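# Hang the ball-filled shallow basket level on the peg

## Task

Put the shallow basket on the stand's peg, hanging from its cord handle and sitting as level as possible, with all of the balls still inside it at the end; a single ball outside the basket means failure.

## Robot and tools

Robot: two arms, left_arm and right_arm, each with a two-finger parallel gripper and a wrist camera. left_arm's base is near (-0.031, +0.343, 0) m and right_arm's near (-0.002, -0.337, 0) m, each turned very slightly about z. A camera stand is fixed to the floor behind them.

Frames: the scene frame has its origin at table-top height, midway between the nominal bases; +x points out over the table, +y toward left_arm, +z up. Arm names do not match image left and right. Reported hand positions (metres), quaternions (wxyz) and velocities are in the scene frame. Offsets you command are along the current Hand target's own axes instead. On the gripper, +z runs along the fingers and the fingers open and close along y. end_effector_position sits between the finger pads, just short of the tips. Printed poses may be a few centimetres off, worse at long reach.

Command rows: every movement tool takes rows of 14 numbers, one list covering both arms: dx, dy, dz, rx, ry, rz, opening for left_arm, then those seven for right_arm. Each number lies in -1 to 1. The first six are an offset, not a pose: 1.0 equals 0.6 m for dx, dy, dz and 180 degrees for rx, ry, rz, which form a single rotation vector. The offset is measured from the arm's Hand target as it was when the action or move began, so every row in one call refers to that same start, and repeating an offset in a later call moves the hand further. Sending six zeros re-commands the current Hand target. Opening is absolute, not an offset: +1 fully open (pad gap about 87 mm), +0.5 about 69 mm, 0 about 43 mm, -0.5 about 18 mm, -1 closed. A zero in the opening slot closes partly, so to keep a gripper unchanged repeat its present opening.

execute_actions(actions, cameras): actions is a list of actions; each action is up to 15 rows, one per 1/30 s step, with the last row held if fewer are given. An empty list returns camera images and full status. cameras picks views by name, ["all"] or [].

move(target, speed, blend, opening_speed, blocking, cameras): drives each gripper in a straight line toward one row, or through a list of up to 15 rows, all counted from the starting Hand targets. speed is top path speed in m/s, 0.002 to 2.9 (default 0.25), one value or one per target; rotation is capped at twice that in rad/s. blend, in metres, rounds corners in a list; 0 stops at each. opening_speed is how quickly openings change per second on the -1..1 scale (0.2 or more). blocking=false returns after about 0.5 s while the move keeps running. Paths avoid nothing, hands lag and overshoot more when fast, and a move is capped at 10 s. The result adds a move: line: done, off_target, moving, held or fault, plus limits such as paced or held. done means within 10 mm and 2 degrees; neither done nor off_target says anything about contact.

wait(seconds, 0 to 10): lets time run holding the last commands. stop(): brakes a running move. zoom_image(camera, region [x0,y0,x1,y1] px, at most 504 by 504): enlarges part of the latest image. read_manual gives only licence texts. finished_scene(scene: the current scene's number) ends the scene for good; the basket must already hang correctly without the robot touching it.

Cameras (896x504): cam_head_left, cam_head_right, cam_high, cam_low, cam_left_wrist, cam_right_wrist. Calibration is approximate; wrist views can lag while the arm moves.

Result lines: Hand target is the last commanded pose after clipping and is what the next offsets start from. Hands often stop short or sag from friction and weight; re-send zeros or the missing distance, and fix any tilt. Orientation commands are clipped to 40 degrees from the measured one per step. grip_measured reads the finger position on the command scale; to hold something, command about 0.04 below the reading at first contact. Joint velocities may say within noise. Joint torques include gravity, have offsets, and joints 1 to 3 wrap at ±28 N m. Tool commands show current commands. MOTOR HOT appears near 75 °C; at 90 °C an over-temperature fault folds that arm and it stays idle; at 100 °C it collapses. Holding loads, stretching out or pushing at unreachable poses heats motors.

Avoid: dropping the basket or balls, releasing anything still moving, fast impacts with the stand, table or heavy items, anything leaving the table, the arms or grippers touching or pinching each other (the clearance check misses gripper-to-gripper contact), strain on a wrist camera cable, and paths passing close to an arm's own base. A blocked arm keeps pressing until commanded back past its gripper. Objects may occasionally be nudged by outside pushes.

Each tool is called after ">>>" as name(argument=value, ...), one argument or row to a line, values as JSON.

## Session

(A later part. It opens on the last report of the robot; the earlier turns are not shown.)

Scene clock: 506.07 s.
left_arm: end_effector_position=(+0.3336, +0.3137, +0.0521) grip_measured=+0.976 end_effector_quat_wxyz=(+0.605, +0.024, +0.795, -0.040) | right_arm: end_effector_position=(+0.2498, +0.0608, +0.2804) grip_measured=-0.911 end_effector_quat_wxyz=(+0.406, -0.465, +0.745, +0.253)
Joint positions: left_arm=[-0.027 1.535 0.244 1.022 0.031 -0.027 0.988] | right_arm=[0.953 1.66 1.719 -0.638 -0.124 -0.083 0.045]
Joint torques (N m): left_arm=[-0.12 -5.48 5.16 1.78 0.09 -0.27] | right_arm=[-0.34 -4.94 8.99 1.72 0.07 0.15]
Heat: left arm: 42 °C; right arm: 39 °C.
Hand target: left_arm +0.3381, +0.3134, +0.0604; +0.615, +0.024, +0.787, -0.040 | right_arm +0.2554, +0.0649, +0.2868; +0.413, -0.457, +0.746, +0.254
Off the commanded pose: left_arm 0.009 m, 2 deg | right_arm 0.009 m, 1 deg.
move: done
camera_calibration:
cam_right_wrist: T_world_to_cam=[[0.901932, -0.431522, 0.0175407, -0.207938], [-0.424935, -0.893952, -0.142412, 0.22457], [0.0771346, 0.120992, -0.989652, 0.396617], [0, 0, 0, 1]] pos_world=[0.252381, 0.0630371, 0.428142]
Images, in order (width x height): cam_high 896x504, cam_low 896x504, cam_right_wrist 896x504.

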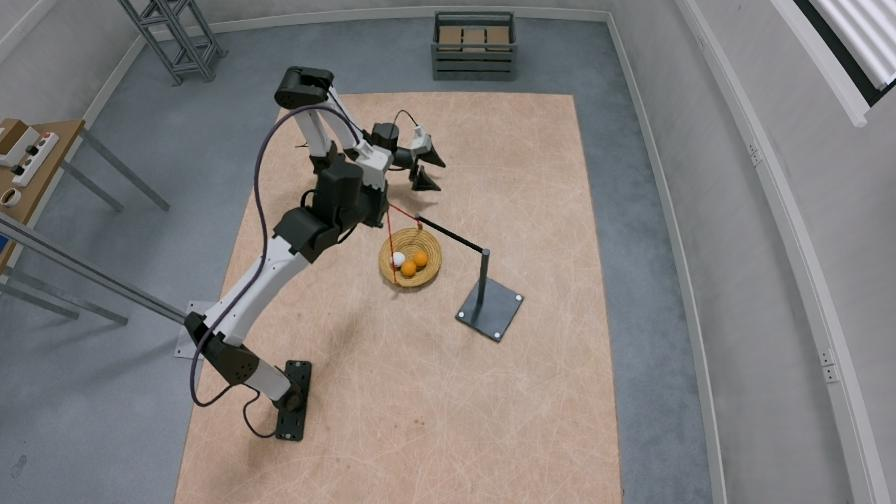

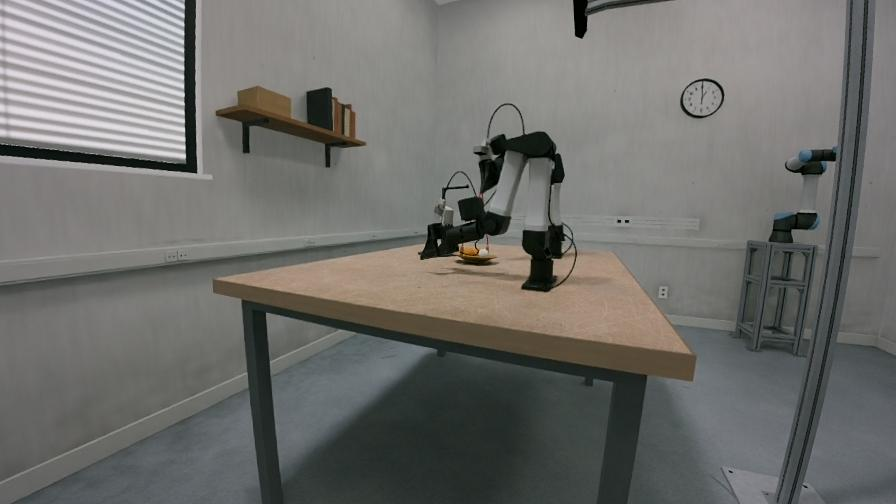

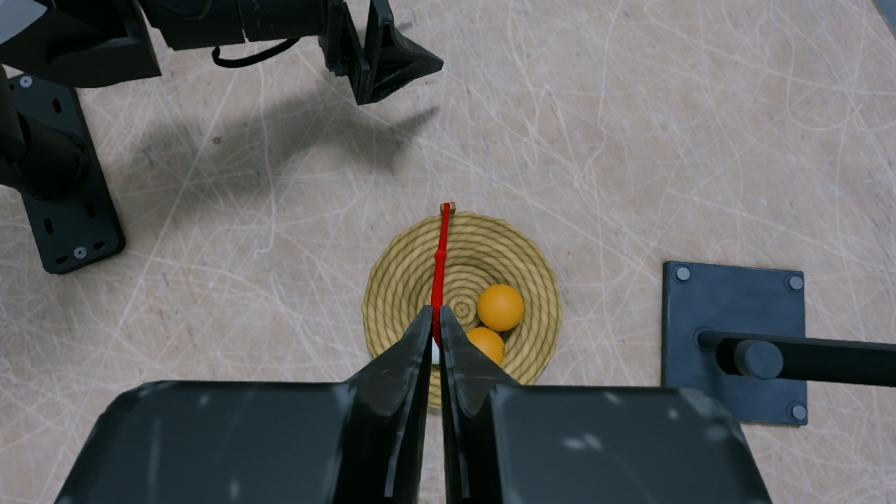

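>>> move(
  target=[0,0,0,0,0,0,1.0,-0.1343,0,-0.0839,0.0094,-0.0222,0.0059,-1.0],
  speed=0.05,
  cameras=["cam_high","cam_right_wrist","cam_low","cam_head_left"],
)

>>> zoom_image(
  camera="cam_right_wrist",
  region=[300, 150, 700, 450],
)

>>> zoom_image(
  camera="cam_low",
  region=[440, 170, 540, 270],
)

>>> zoom_image(
  camera="cam_high",
  region=[340, 150, 520, 310],
)

Scene clock: 536.97 s.
left_arm: end_effector_position=(+0.3336, +0.3137, +0.0521) grip_measured=+0.976 end_effector_quat_wxyz=(+0.605, +0.024, +0.795, -0.040) | right_arm: end_effector_position=(+0.2533, +0.0583, +0.3723) grip_measured=-0.911 end_effector_quat_wxyz=(+0.430, -0.443, +0.744, +0.256)
Joint positions: left_arm=[-0.027 1.535 0.244 1.022 0.031 -0.027 0.988] | right_arm=[0.953 1.811 2.275 -0.988 -0.092 -0.054 0.045]
Joint torques (N m): left_arm=[-0.25 -5.33 5.05 1.78 0.09 -0.28] | right_arm=[0.51 -5.41 7.95 1.99 0.11 0.17]
Heat: left arm: 42 °C; right arm: 41 °C.
Hand target: left_arm +0.3381, +0.3134, +0.0604; +0.615, +0.024, +0.787, -0.040 | right_arm +0.2556, +0.0649, +0.3817; +0.443, -0.435, +0.739, +0.262
Off the commanded pose: left_arm 0.009 m, 2 deg | right_arm 0.012 m, 2 deg.
move: off_target (right_arm)
camera_calibration:
cam_right_wrist: T_world_to_cam=[[0.882904, -0.46925, 0.0169067, -0.206614], [-0.457691, -0.868082, -0.192231, 0.262307], [0.104881, 0.161983, -0.981204, 0.475042], [0, 0, 0, 1]] pos_world=[0.252653, 0.0538017, 0.52003]
Images, in order (width x height): cam_head_left 896x504, cam_high 896x504, cam_low 896x504, cam_right_wrist 896x504.

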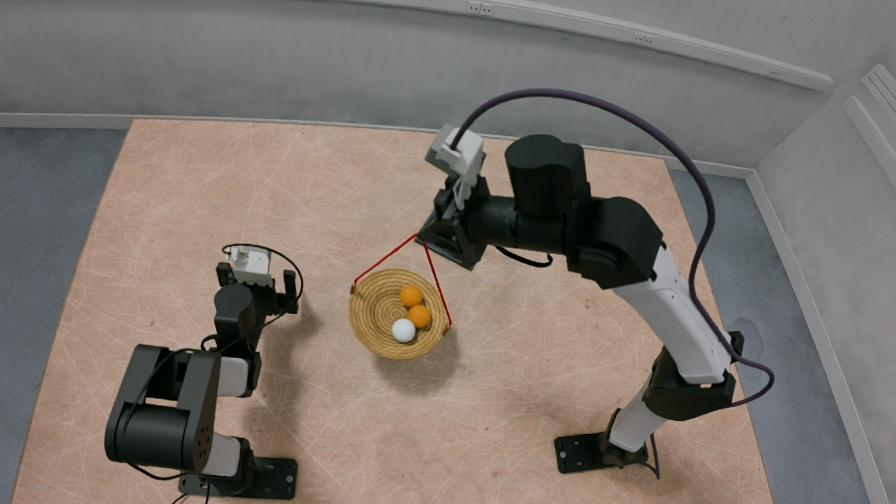

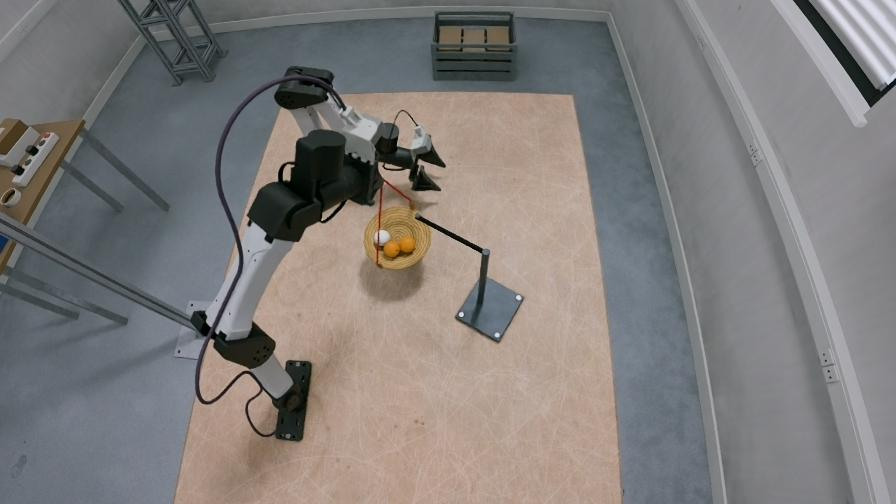

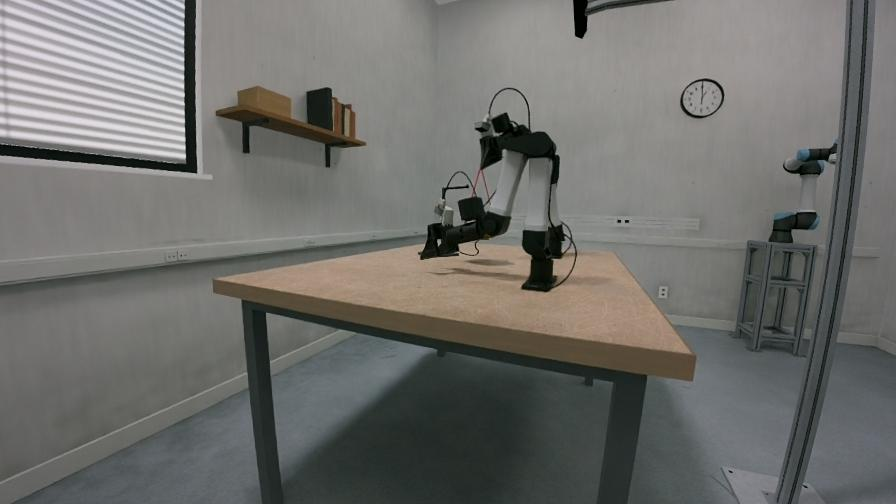

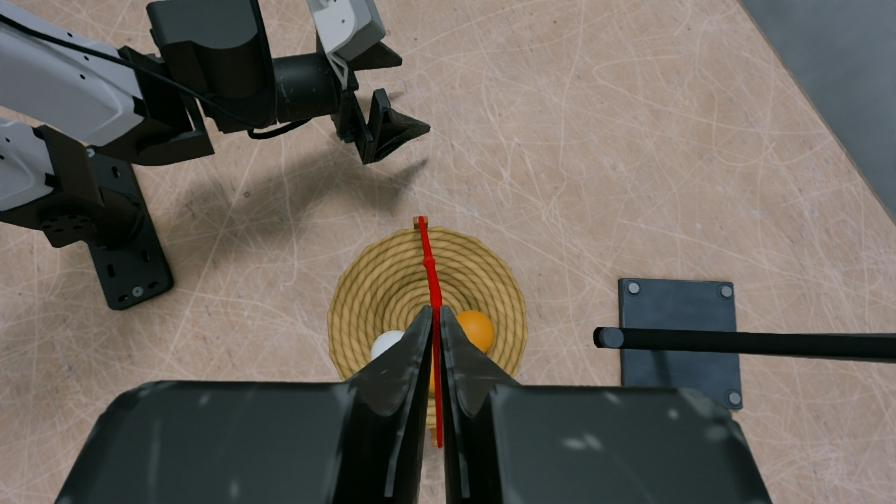

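Scaled by 1.260 from the camera's 896x504 image, which has a finer 1280x720 frame.

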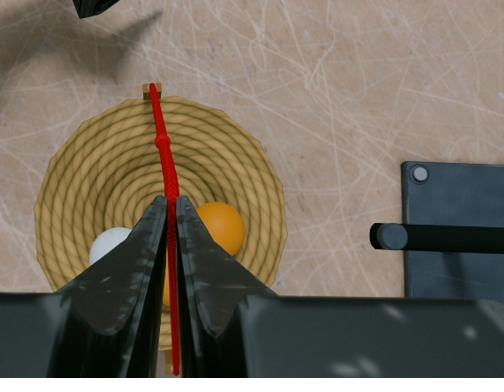

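Scaled by 5.040 from the camera's 896x504 image, which has a finer 1280x720 frame.

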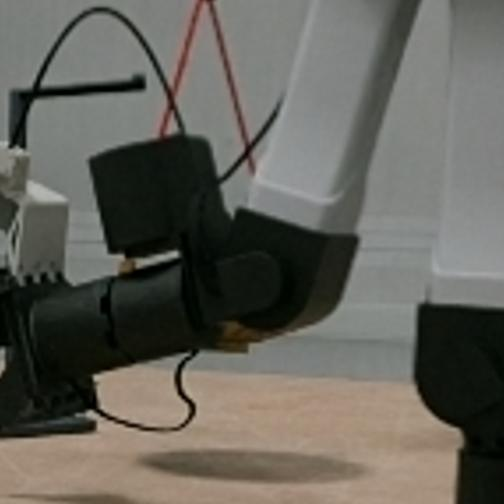

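Scaled by 2.800 from the camera's 896x504 image, which has a finer 1280x720 frame.

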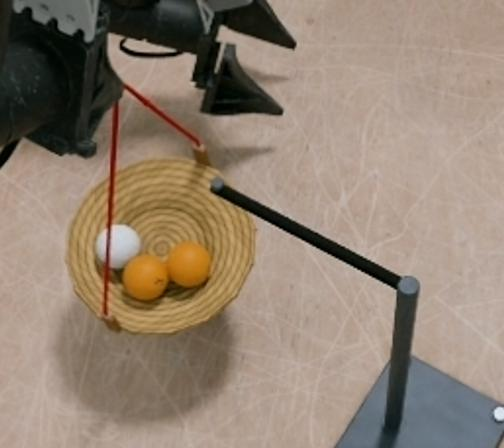

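>>> wait(
  seconds=0,
  cameras=["cam_head_left","cam_head_right","cam_high"],
)

>>> zoom_image(
  camera="cam_head_left",
  region=[330, 210, 490, 370],
)

>>> zoom_image(
  camera="cam_head_right",
  region=[290, 210, 450, 370],
)

>>> zoom_image(
  camera="cam_high",
  region=[340, 170, 450, 280],
)

Scene clock: 546.37 s.
left_arm: end_effector_position=(+0.3336, +0.3137, +0.0521) grip_measured=+0.976 end_effector_quat_wxyz=(+0.605, +0.024, +0.795, -0.040) | right_arm: end_effector_position=(+0.2533, +0.0582, +0.3723) grip_measured=-0.911 end_effector_quat_wxyz=(+0.430, -0.443, +0.744, +0.256)
Joint positions: left_arm=[-0.027 1.535 0.244 1.022 0.031 -0.027 0.988] | right_arm=[0.953 1.811 2.275 -0.989 -0.092 -0.054 0.045]
Joint torques (N m): left_arm=[-0.17 -5.29 4.98 1.77 0.07 -0.28] | right_arm=[0.57 -5.37 7.95 1.91 0.11 0.18]
Heat: left arm: 42 °C; right arm: 40 °C.
Hand target: left_arm +0.3381, +0.3134, +0.0604; +0.615, +0.024, +0.787, -0.040 | right_arm +0.2556, +0.0649, +0.3817; +0.443, -0.435, +0.739, +0.262
Tool commands: left_gripper/opening=+1.0 right_gripper/opening=-1.0
Off the commanded pose: left_arm 0.009 m, 2 deg | right_arm 0.012 m, 2 deg.
Images, in order (width x height): cam_head_left 896x504, cam_head_right 896x504, cam_high 896x504.

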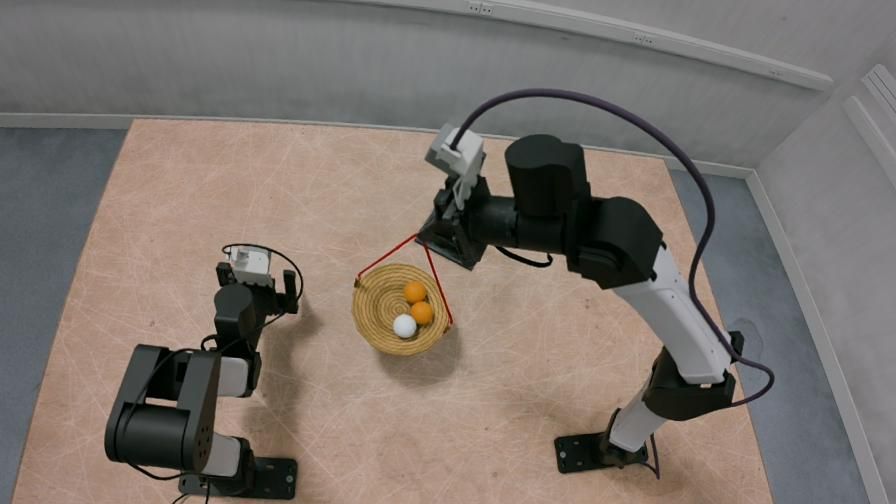

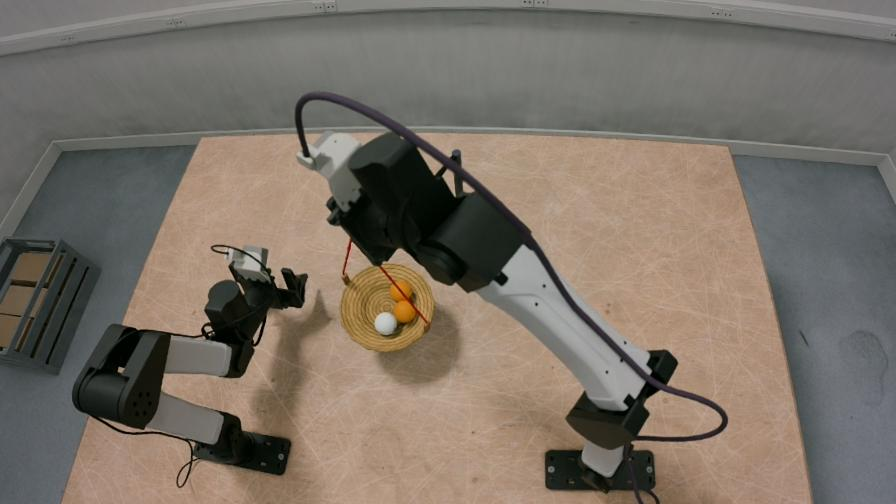

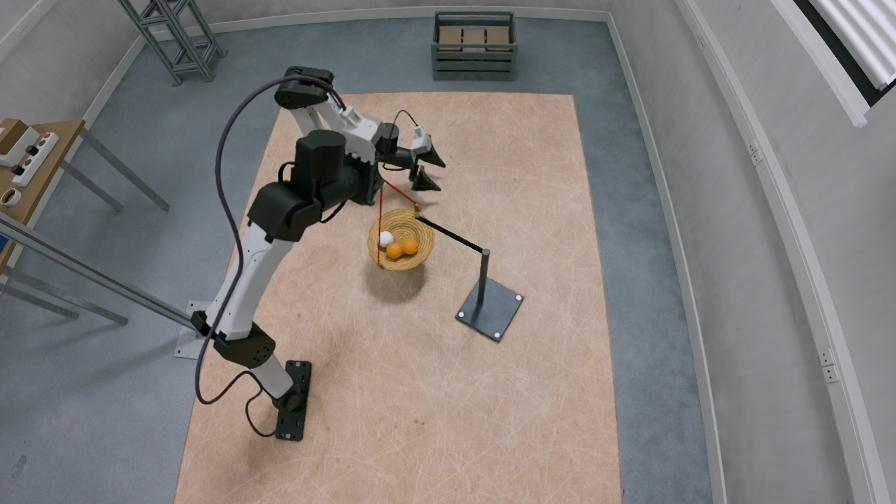

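Scaled by 3.150 from the camera's 896x504 image, which has a finer 1280x720 frame.

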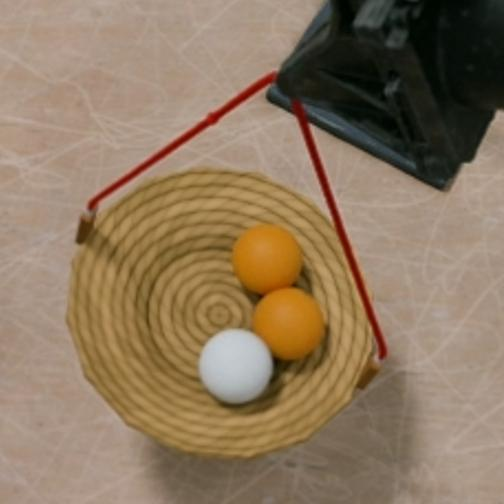

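Scaled by 3.150 from the camera's 896x504 image, which has a finer 1280x720 frame.

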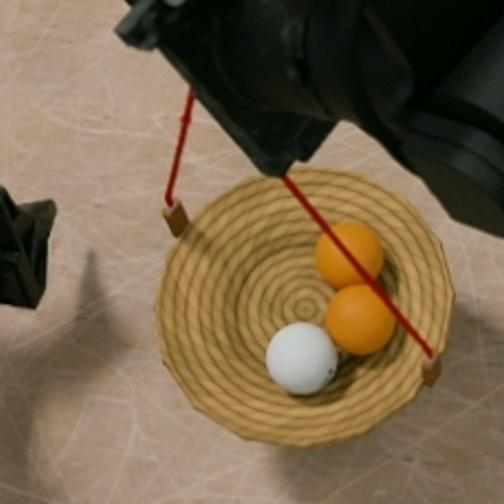

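Scaled by 4.582 from the camera's 896x504 image, which has a finer 1280x720 frame.

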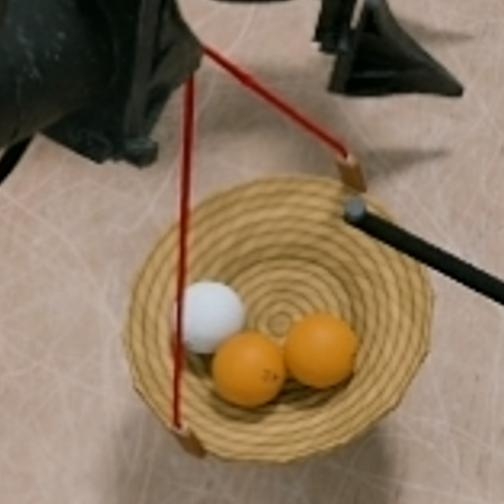

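>>> move(
  target=[-0.4053,0.0075,-0.1677,0,0,0,1.0,0.0033,-0.2033,-0.0062,0,0,0,-1.0],
  speed=0.1,
  cameras=["cam_high","cam_right_wrist","cam_low","cam_head_left"],
)

>>> zoom_image(
  camera="cam_right_wrist",
  region=[250, 200, 650, 480],
)

>>> zoom_image(
  camera="cam_low",
  region=[410, 150, 530, 270],
)

>>> zoom_image(
  camera="cam_high",
  region=[360, 150, 540, 310],
)

Scene clock: 717.10 s.
left_arm: end_effector_position=(+0.2982, +0.3291, +0.3063) grip_measured=+0.976 end_effector_quat_wxyz=(+0.604, +0.019, +0.796, -0.041) | right_arm: end_effector_position=(+0.3549, -0.0016, +0.3754) grip_measured=-0.911 end_effector_quat_wxyz=(+0.432, -0.430, +0.750, +0.259)
Joint positions: left_arm=[0.049 0.937 1.048 -0.383 0.101 -0.016 0.988] | right_arm=[0.629 2.003 2.581 -1.134 -0.36 -0.195 0.045]
Joint torques (N m): left_arm=[0.43 -1.52 9.13 1.69 0.2 -0.15] | right_arm=[-0.47 -6.09 7.28 1.87 -0.19 -0.14]
Heat: left arm: 44 °C; right arm: 42 °C.
Hand target: left_arm +0.2999, +0.3301, +0.3203; +0.615, +0.024, +0.787, -0.040 | right_arm +0.3603, +0.0020, +0.3814; +0.443, -0.435, +0.739, +0.262
Off the commanded pose: left_arm 0.014 m, 2 deg | right_arm 0.009 m, 2 deg.
move: off_target (left_arm)
camera_calibration:
cam_right_wrist: T_world_to_cam=[[0.871145, -0.491025, -0.00115556, -0.31355], [-0.481488, -0.853759, -0.198151, 0.268146], [0.0963106, 0.173175, -0.980171, 0.479764], [0, 0, 0, 1]] pos_world=[0.35605, -0.0081118, 0.523021]
Images, in order (width x height): cam_head_left 896x504, cam_high 896x504, cam_low 896x504, cam_right_wrist 896x504.

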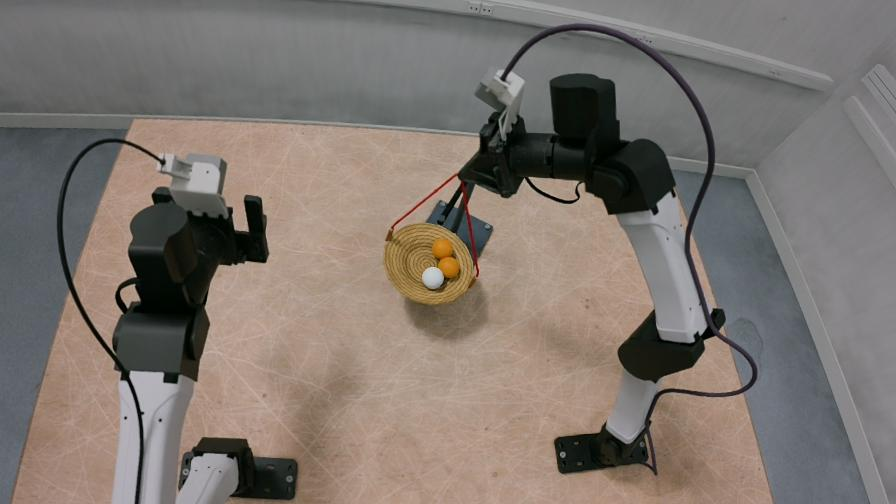

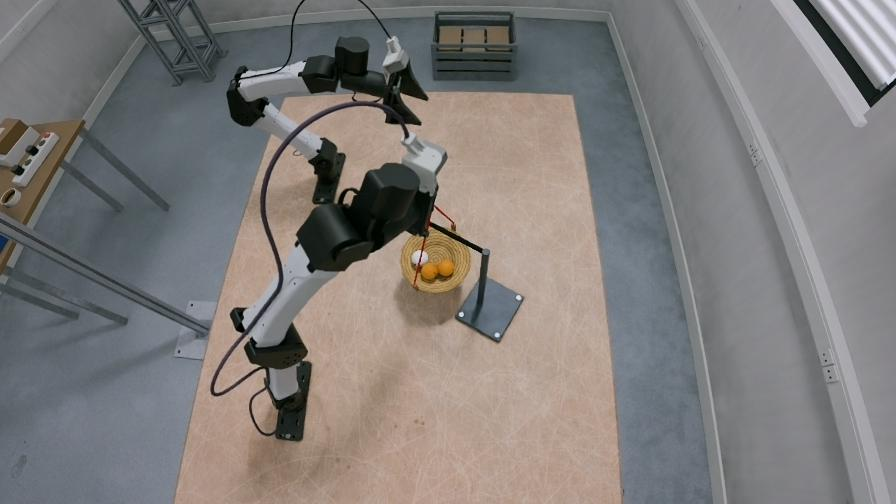

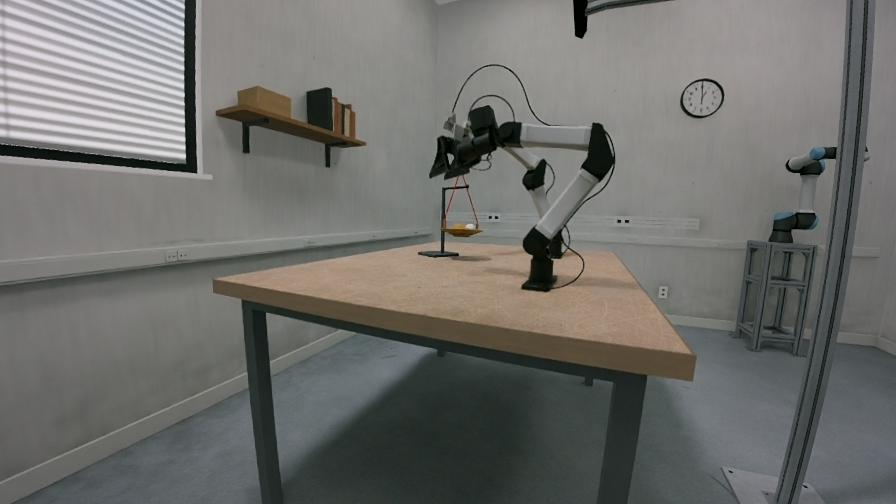

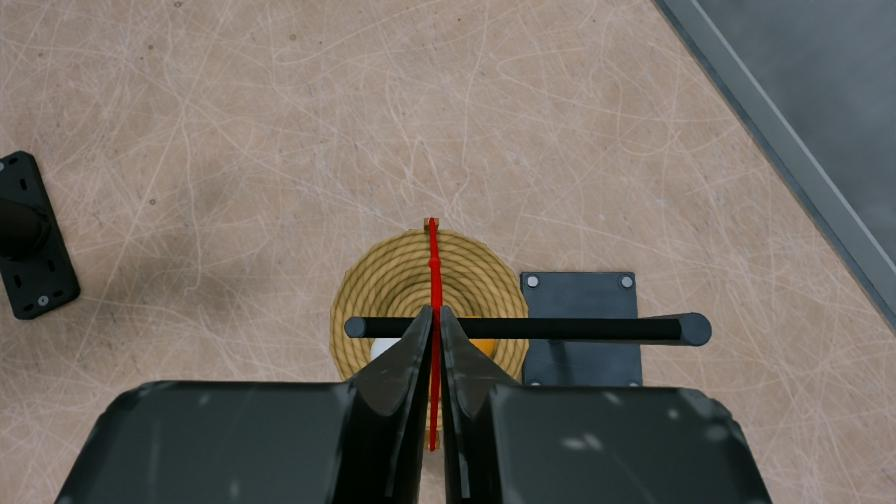

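Scaled by 1.260 from the camera's 896x504 image, which has a finer 1280x720 frame.

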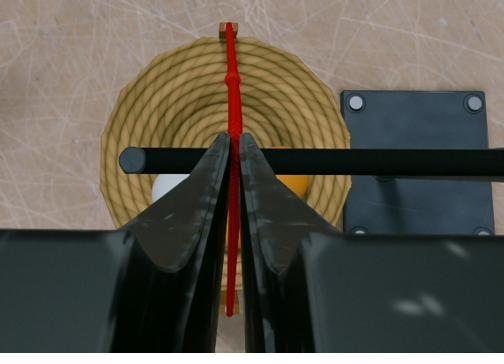

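Scaled by 4.200 from the camera's 896x504 image, which has a finer 1280x720 frame.

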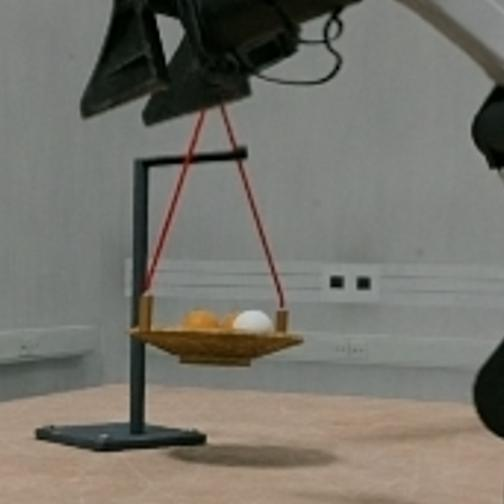

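Scaled by 2.800 from the camera's 896x504 image, which has a finer 1280x720 frame.

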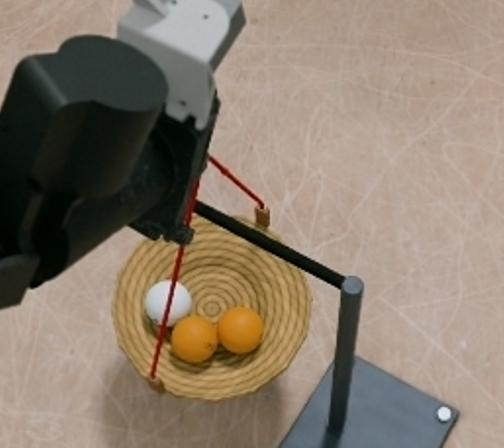

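>>> move(
  target=[0,0,0,0,0,0,1.0,0.0525,0,0.0412,0,0,0,-1.0],
  speed=0.04,
  cameras=["cam_right_wrist","cam_low"],
)

>>> zoom_image(
  camera="cam_right_wrist",
  region=[320, 250, 560, 450],
)

>>> zoom_image(
  camera="cam_low",
  region=[410, 150, 530, 270],
)

Scene clock: 760.20 s.
left_arm: end_effector_position=(+0.2982, +0.3291, +0.3062) grip_measured=+0.976 end_effector_quat_wxyz=(+0.604, +0.019, +0.796, -0.041) | right_arm: end_effector_position=(+0.3672, +0.0076, +0.3209) grip_measured=-0.911 end_effector_quat_wxyz=(+0.415, -0.431, +0.759, +0.256)
Joint positions: left_arm=[0.049 0.937 1.048 -0.383 0.101 -0.016 0.988] | right_arm=[0.629 1.907 2.195 -0.883 -0.36 -0.197 0.045]
Joint torques (N m): left_arm=[0.42 -1.46 9.13 1.7 0.16 -0.16] | right_arm=[0.23 -10.65 4.81 2.03 -0.15 -0.09]
Heat: left arm: 46 °C; right arm: 39 °C.
Hand target: left_arm +0.2999, +0.3301, +0.3202; +0.615, +0.024, +0.787, -0.040 | right_arm +0.3637, +0.0082, +0.3420; +0.443, -0.435, +0.739, +0.262
Off the commanded pose: left_arm 0.014 m, 2 deg | right_arm 0.021 m, 4 deg.
move: off_target (left_arm, right_arm)
camera_calibration:
cam_right_wrist: T_world_to_cam=[[0.871514, -0.490122, -0.0155919, -0.315262], [-0.485852, -0.85874, -0.16283, 0.261436], [0.0664175, 0.149484, -0.986531, 0.436752], [0, 0, 0, 1]] pos_world=[0.372766, 0.00470116, 0.468523]
Images, in order (width x height): cam_low 896x504, cam_right_wrist 896x504.

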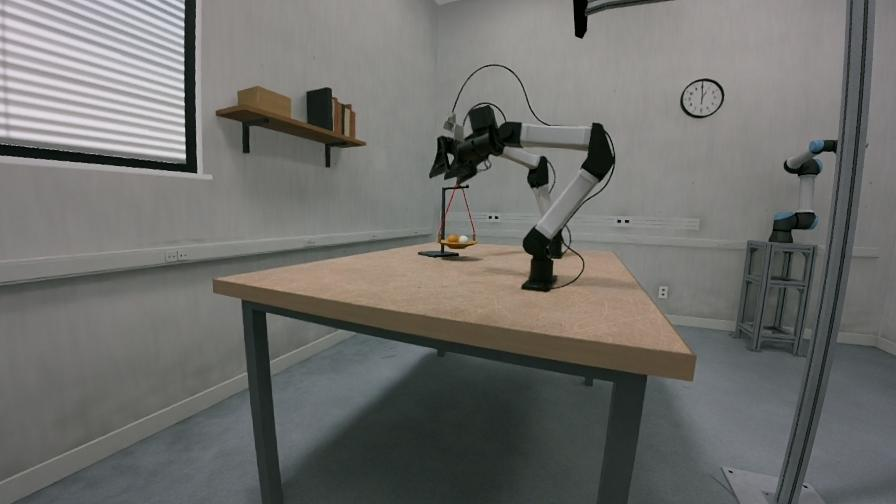

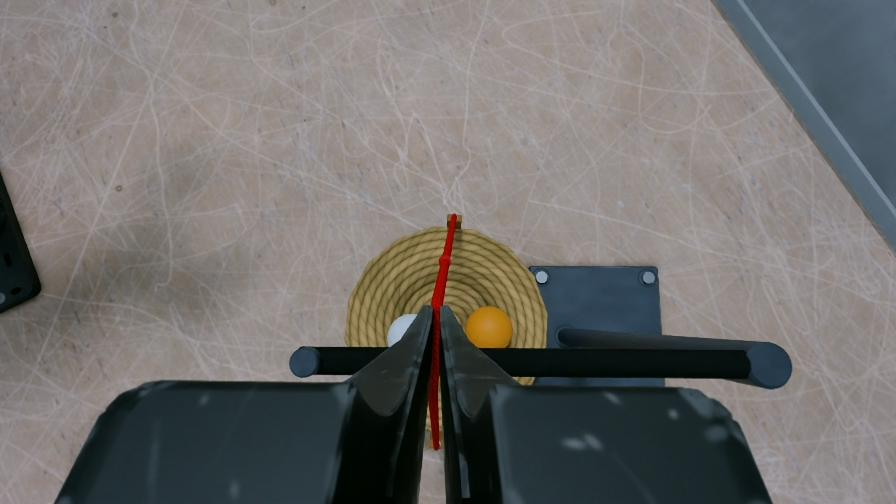

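Scaled by 2.100 from the camera's 896x504 image, which has a finer 1280x720 frame.

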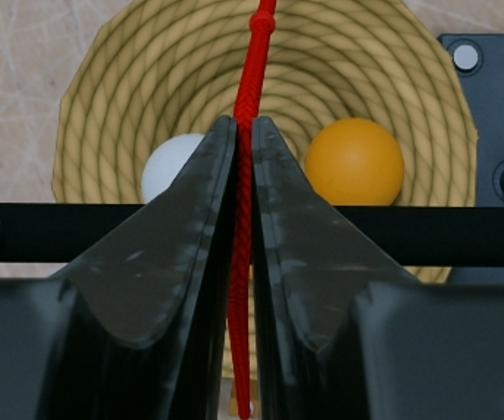

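Scaled by 4.200 from the camera's 896x504 image, which has a finer 1280x720 frame.

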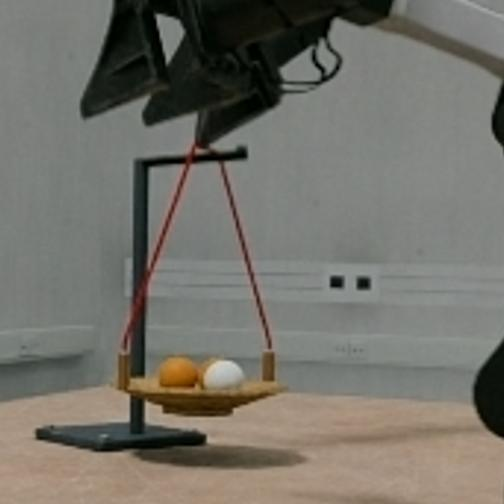

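>>> move(
  target=[0,0,0,0,0,0,1.0,0.0121,0.0003,-0.0086,0,0,0,-1.0],
  speed=0.03,
  cameras=["cam_right_wrist","cam_low"],
)

>>> zoom_image(
  camera="cam_low",
  region=[410, 150, 530, 270],
)

Scene clock: 824.50 s.
left_arm: end_effector_position=(+0.2982, +0.3291, +0.3062) grip_measured=+0.976 end_effector_quat_wxyz=(+0.604, +0.019, +0.796, -0.041) | right_arm: end_effector_position=(+0.3640, +0.0054, +0.3188) grip_measured=-0.911 end_effector_quat_wxyz=(+0.420, -0.431, +0.756, +0.257)
Joint positions: left_arm=[0.049 0.937 1.048 -0.383 0.101 -0.016 0.988] | right_arm=[0.629 1.865 2.118 -0.835 -0.36 -0.197 0.045]
Joint torques (N m): left_arm=[0.42 -1.4 9.2 1.7 0.18 -0.17] | right_arm=[-0.51 -10.61 4.78 1.9 -0.21 -0.13]
Heat: left arm: 46 °C; right arm: 47 °C.
Hand target: left_arm +0.2999, +0.3301, +0.3202; +0.615, +0.024, +0.787, -0.040 | right_arm +0.3596, +0.0014, +0.3381; +0.443, -0.435, +0.739, +0.262
Off the commanded pose: left_arm 0.014 m, 2 deg | right_arm 0.020 m, 3 deg.
move: off_target (left_arm, right_arm)
camera_calibration:
cam_right_wrist: T_world_to_cam=[[0.871821, -0.489713, -0.010477, -0.315409], [-0.483812, -0.857581, -0.174587, 0.260548], [0.0765126, 0.157278, -0.984586, 0.430982], [0, 0, 0, 1]] pos_world=[0.368061, 0.00119713, 0.466523]
Images, in order (width x height): cam_low 896x504, cam_right_wrist 896x504.

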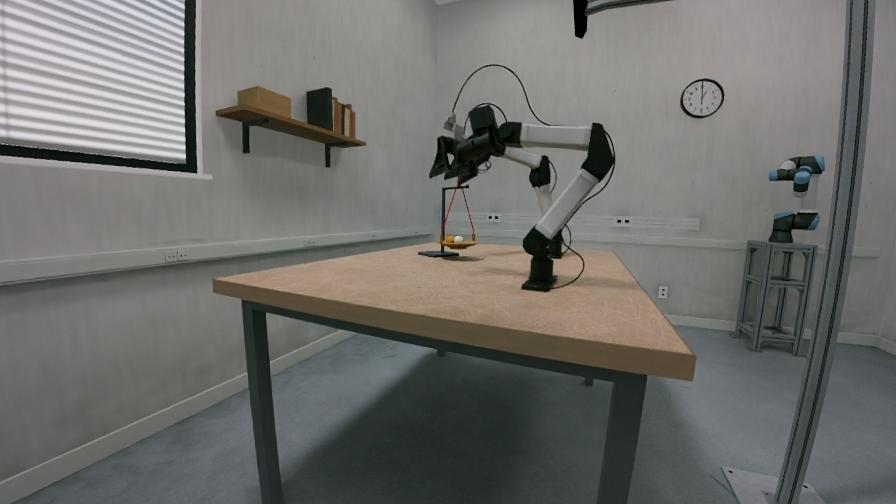

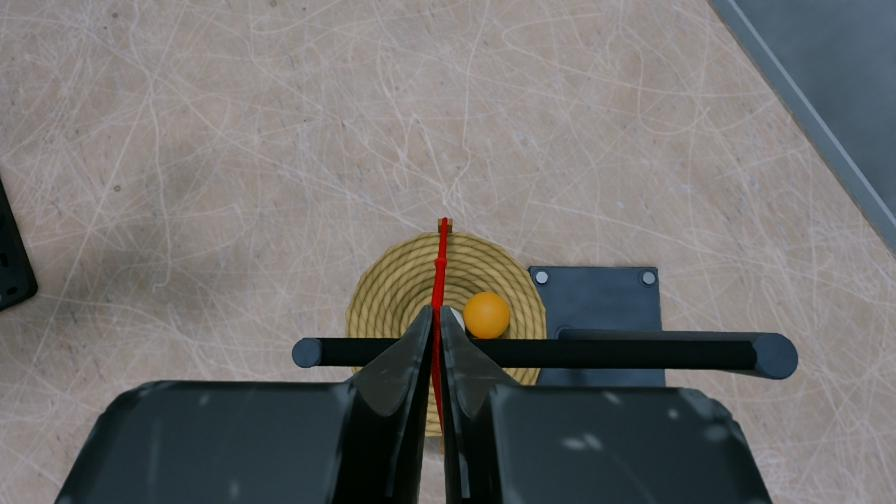

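Scaled by 4.200 from the camera's 896x504 image, which has a finer 1280x720 frame.

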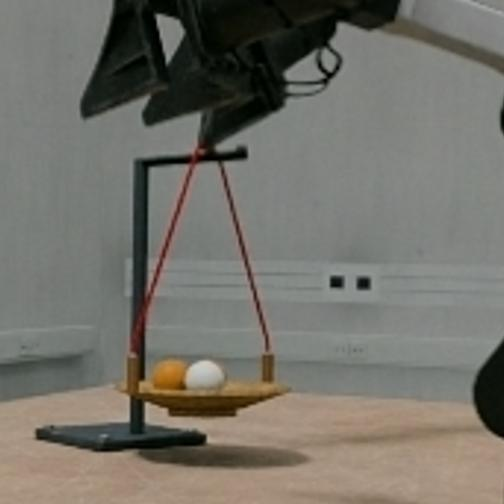

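>>> move(
  target=[0,0,0,0,0,0,1.0,0.001,0.0002,-0.0088,0,0,0,-1.0],
  speed=0.02,
  cameras=["cam_right_wrist","cam_low"],
)

>>> zoom_image(
  camera="cam_low",
  region=[410, 150, 530, 270],
)

>>> zoom_image(
  camera="cam_right_wrist",
  region=[320, 250, 560, 450],
)

Scene clock: 841.27 s.
left_arm: end_effector_position=(+0.2982, +0.3291, +0.3062) grip_measured=+0.976 end_effector_quat_wxyz=(+0.604, +0.019, +0.796, -0.041) | right_arm: end_effector_position=(+0.3620, +0.0025, +0.3213) grip_measured=-0.911 end_effector_quat_wxyz=(+0.422, -0.431, +0.755, +0.257)
Joint positions: left_arm=[0.049 0.937 1.048 -0.383 0.101 -0.016 0.988] | right_arm=[0.625 1.851 2.107 -0.835 -0.363 -0.2 0.045]
Joint torques (N m): left_arm=[0.44 -1.5 9.33 1.69 0.2 -0.15] | right_arm=[-0.72 -10.55 4.82 1.84 -0.23 -0.15]
Heat: left arm: 46 °C; right arm: 49 °C.
Hand target: left_arm +0.2999, +0.3301, +0.3202; +0.615, +0.024, +0.787, -0.040 | right_arm +0.3570, -0.0029, +0.3400; +0.443, -0.435, +0.739, +0.262
Off the commanded pose: left_arm 0.014 m, 2 deg | right_arm 0.020 m, 3 deg.
move: off_target (left_arm, right_arm)
camera_calibration:
cam_right_wrist: T_world_to_cam=[[0.872276, -0.488943, -0.00832861, -0.315943], [-0.482407, -0.857576, -0.178457, 0.258313], [0.0801132, 0.159682, -0.983912, 0.432413], [0, 0, 0, 1]] pos_world=[0.365559, -0.00200389, 0.468923]
Images, in order (width x height): cam_low 896x504, cam_right_wrist 896x504.

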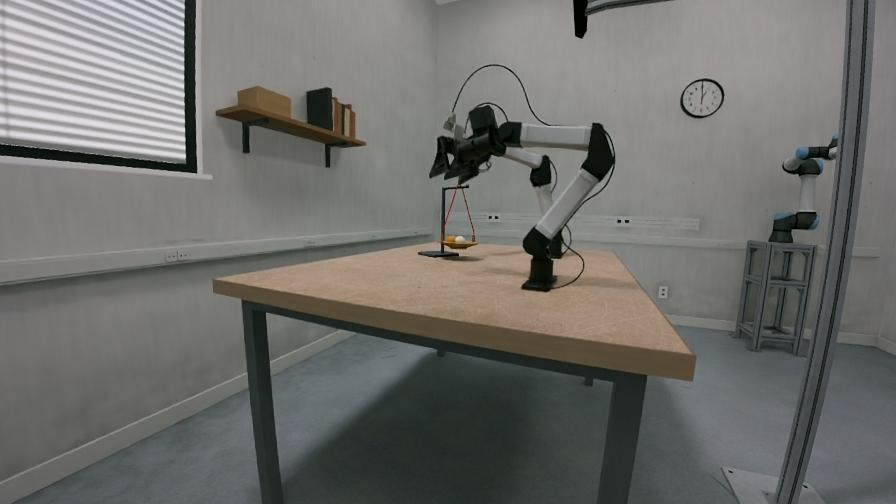

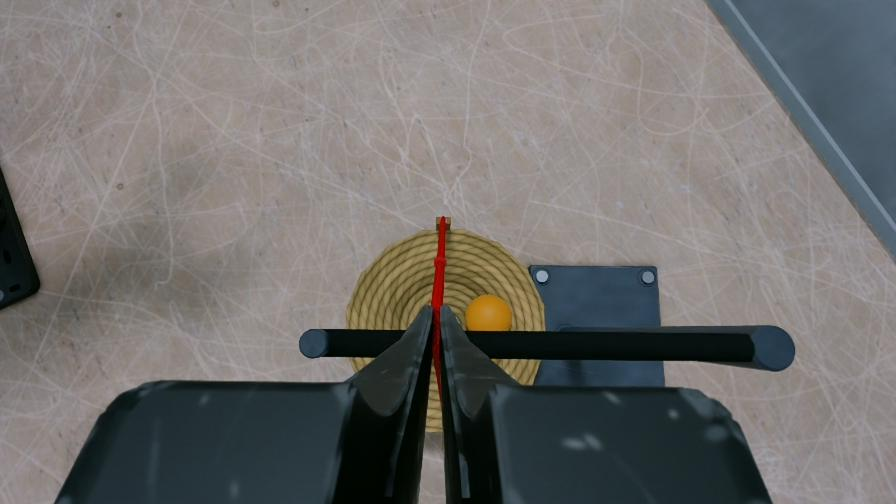

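Scaled by 4.200 from the camera's 896x504 image, which has a finer 1280x720 frame.

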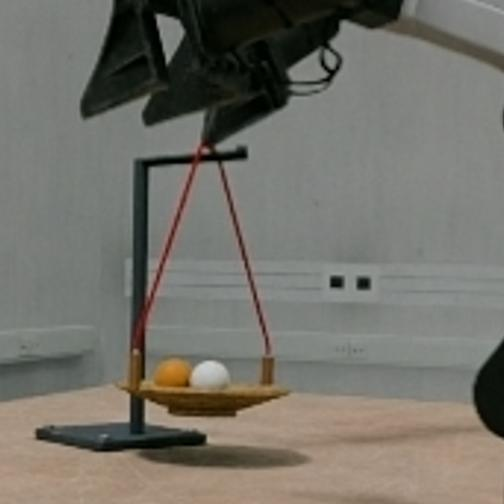

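Scaled by 2.100 from the camera's 896x504 image, which has a finer 1280x720 frame.

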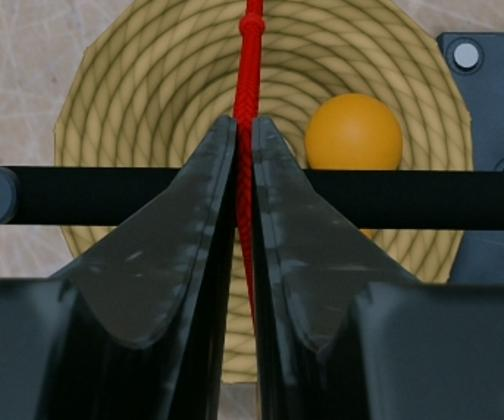

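>>> move(
  target=[0,0,0,0,0,0,1.0,0,0,0,0,0,0,-0.5],
  opening_speed=0.3,
  cameras=["cam_right_wrist","cam_low"],
)

>>> zoom_image(
  camera="cam_low",
  region=[410, 150, 530, 270],
)

>>> zoom_image(
  camera="cam_right_wrist",
  region=[320, 200, 560, 450],
)

Scene clock: 856.70 s.
left_arm: end_effector_position=(+0.2982, +0.3291, +0.3062) grip_measured=+0.976 end_effector_quat_wxyz=(+0.604, +0.019, +0.796, -0.041) | right_arm: end_effector_position=(+0.3626, +0.0037, +0.3228) grip_measured=-0.500 end_effector_quat_wxyz=(+0.425, -0.432, +0.752, +0.259)
Joint positions: left_arm=[0.049 0.937 1.048 -0.383 0.101 -0.016 0.988] | right_arm=[0.625 1.851 2.107 -0.827 -0.367 -0.2 0.25]
Joint torques (N m): left_arm=[0.4 -1.43 9.22 1.68 0.19 -0.16] | right_arm=[-0.72 -10.54 4.82 1.79 -0.17 -0.13]
Heat: left arm: 46 °C; right arm: 48 °C.
Hand target: left_arm +0.2999, +0.3301, +0.3202; +0.615, +0.024, +0.787, -0.040 | right_arm +0.3570, -0.0029, +0.3401; +0.443, -0.435, +0.739, +0.262
Off the commanded pose: left_arm 0.014 m, 2 deg | right_arm 0.019 m, 3 deg.
move: off_target (left_arm, right_arm)
camera_calibration:
cam_right_wrist: T_world_to_cam=[[0.873948, -0.485974, -0.00662173, -0.317018], [-0.478546, -0.858049, -0.1864, 0.261063], [0.0849036, 0.166072, -0.982452, 0.43143], [0, 0, 0, 1]] pos_world=[0.365358, -0.00170627, 0.470422]
Images, in order (width x height): cam_low 896x504, cam_right_wrist 896x504.

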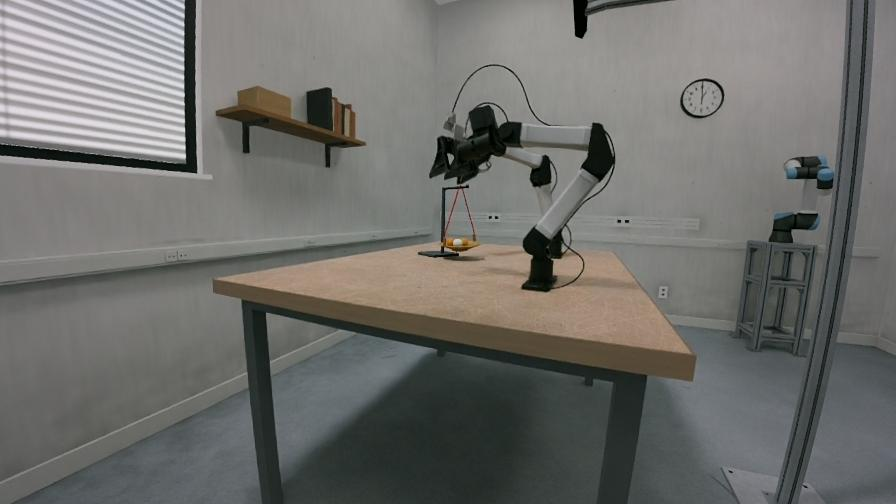

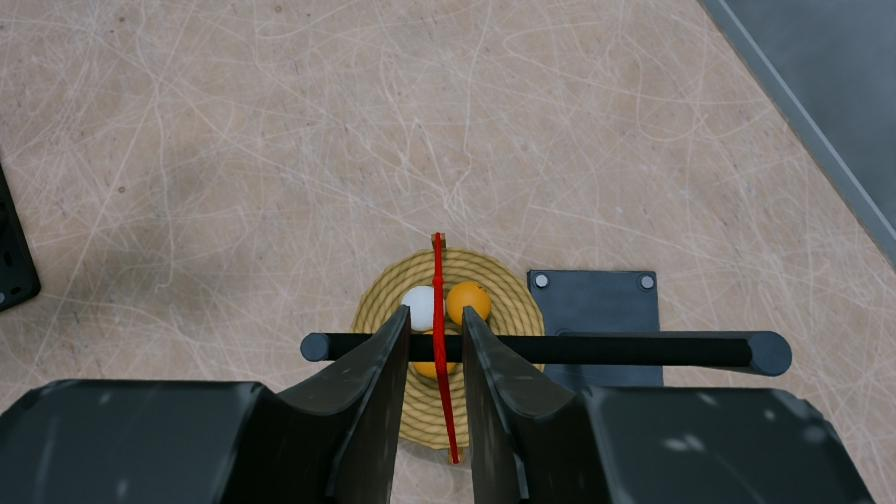

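Scaled by 4.200 from the camera's 896x504 image, which has a finer 1280x720 frame.

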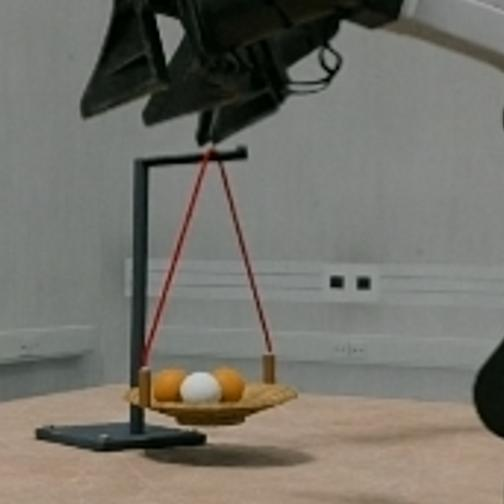

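Scaled by 2.016 from the camera's 896x504 image, which has a finer 1280x720 frame.

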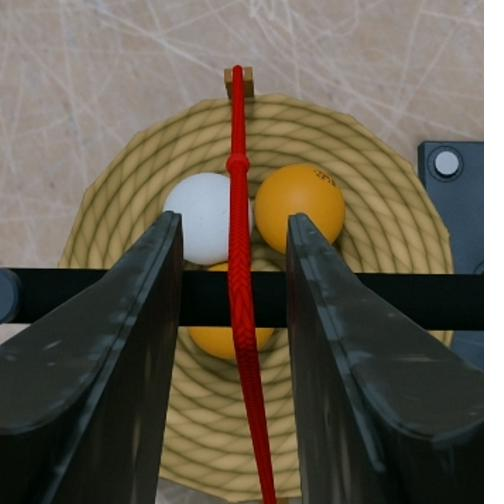

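>>> zoom_image(
  camera="cam_low",
  region=[415, 175, 495, 265],
)

>>> zoom_image(
  camera="cam_low",
  region=[200, 100, 700, 400],
)

Scaled by 5.600 from the camera's 896x504 image, which has a finer 1280x720 frame.

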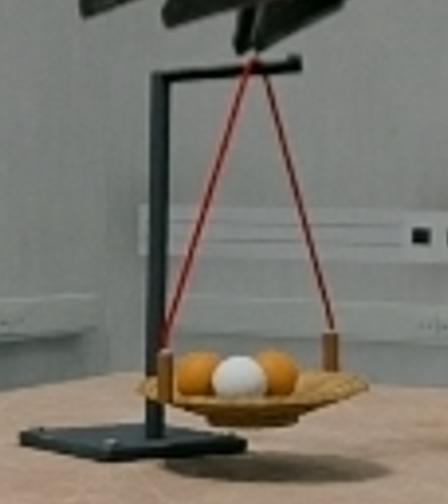

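Scaled by 1.008 from the camera's 896x504 image, which has a finer 1280x720 frame.

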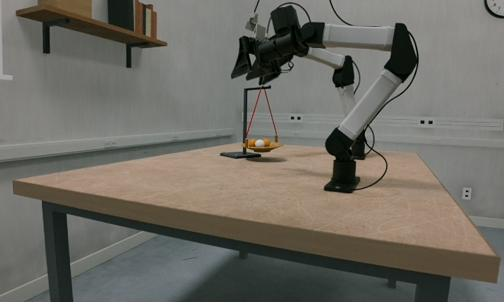

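>>> zoom_image(
  camera="cam_low",
  region=[436, 230, 486, 258],
)

Scaled by 10.080 from the camera's 896x504 image, which has a finer 1280x720 frame.

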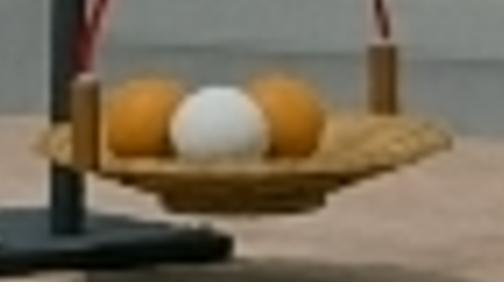

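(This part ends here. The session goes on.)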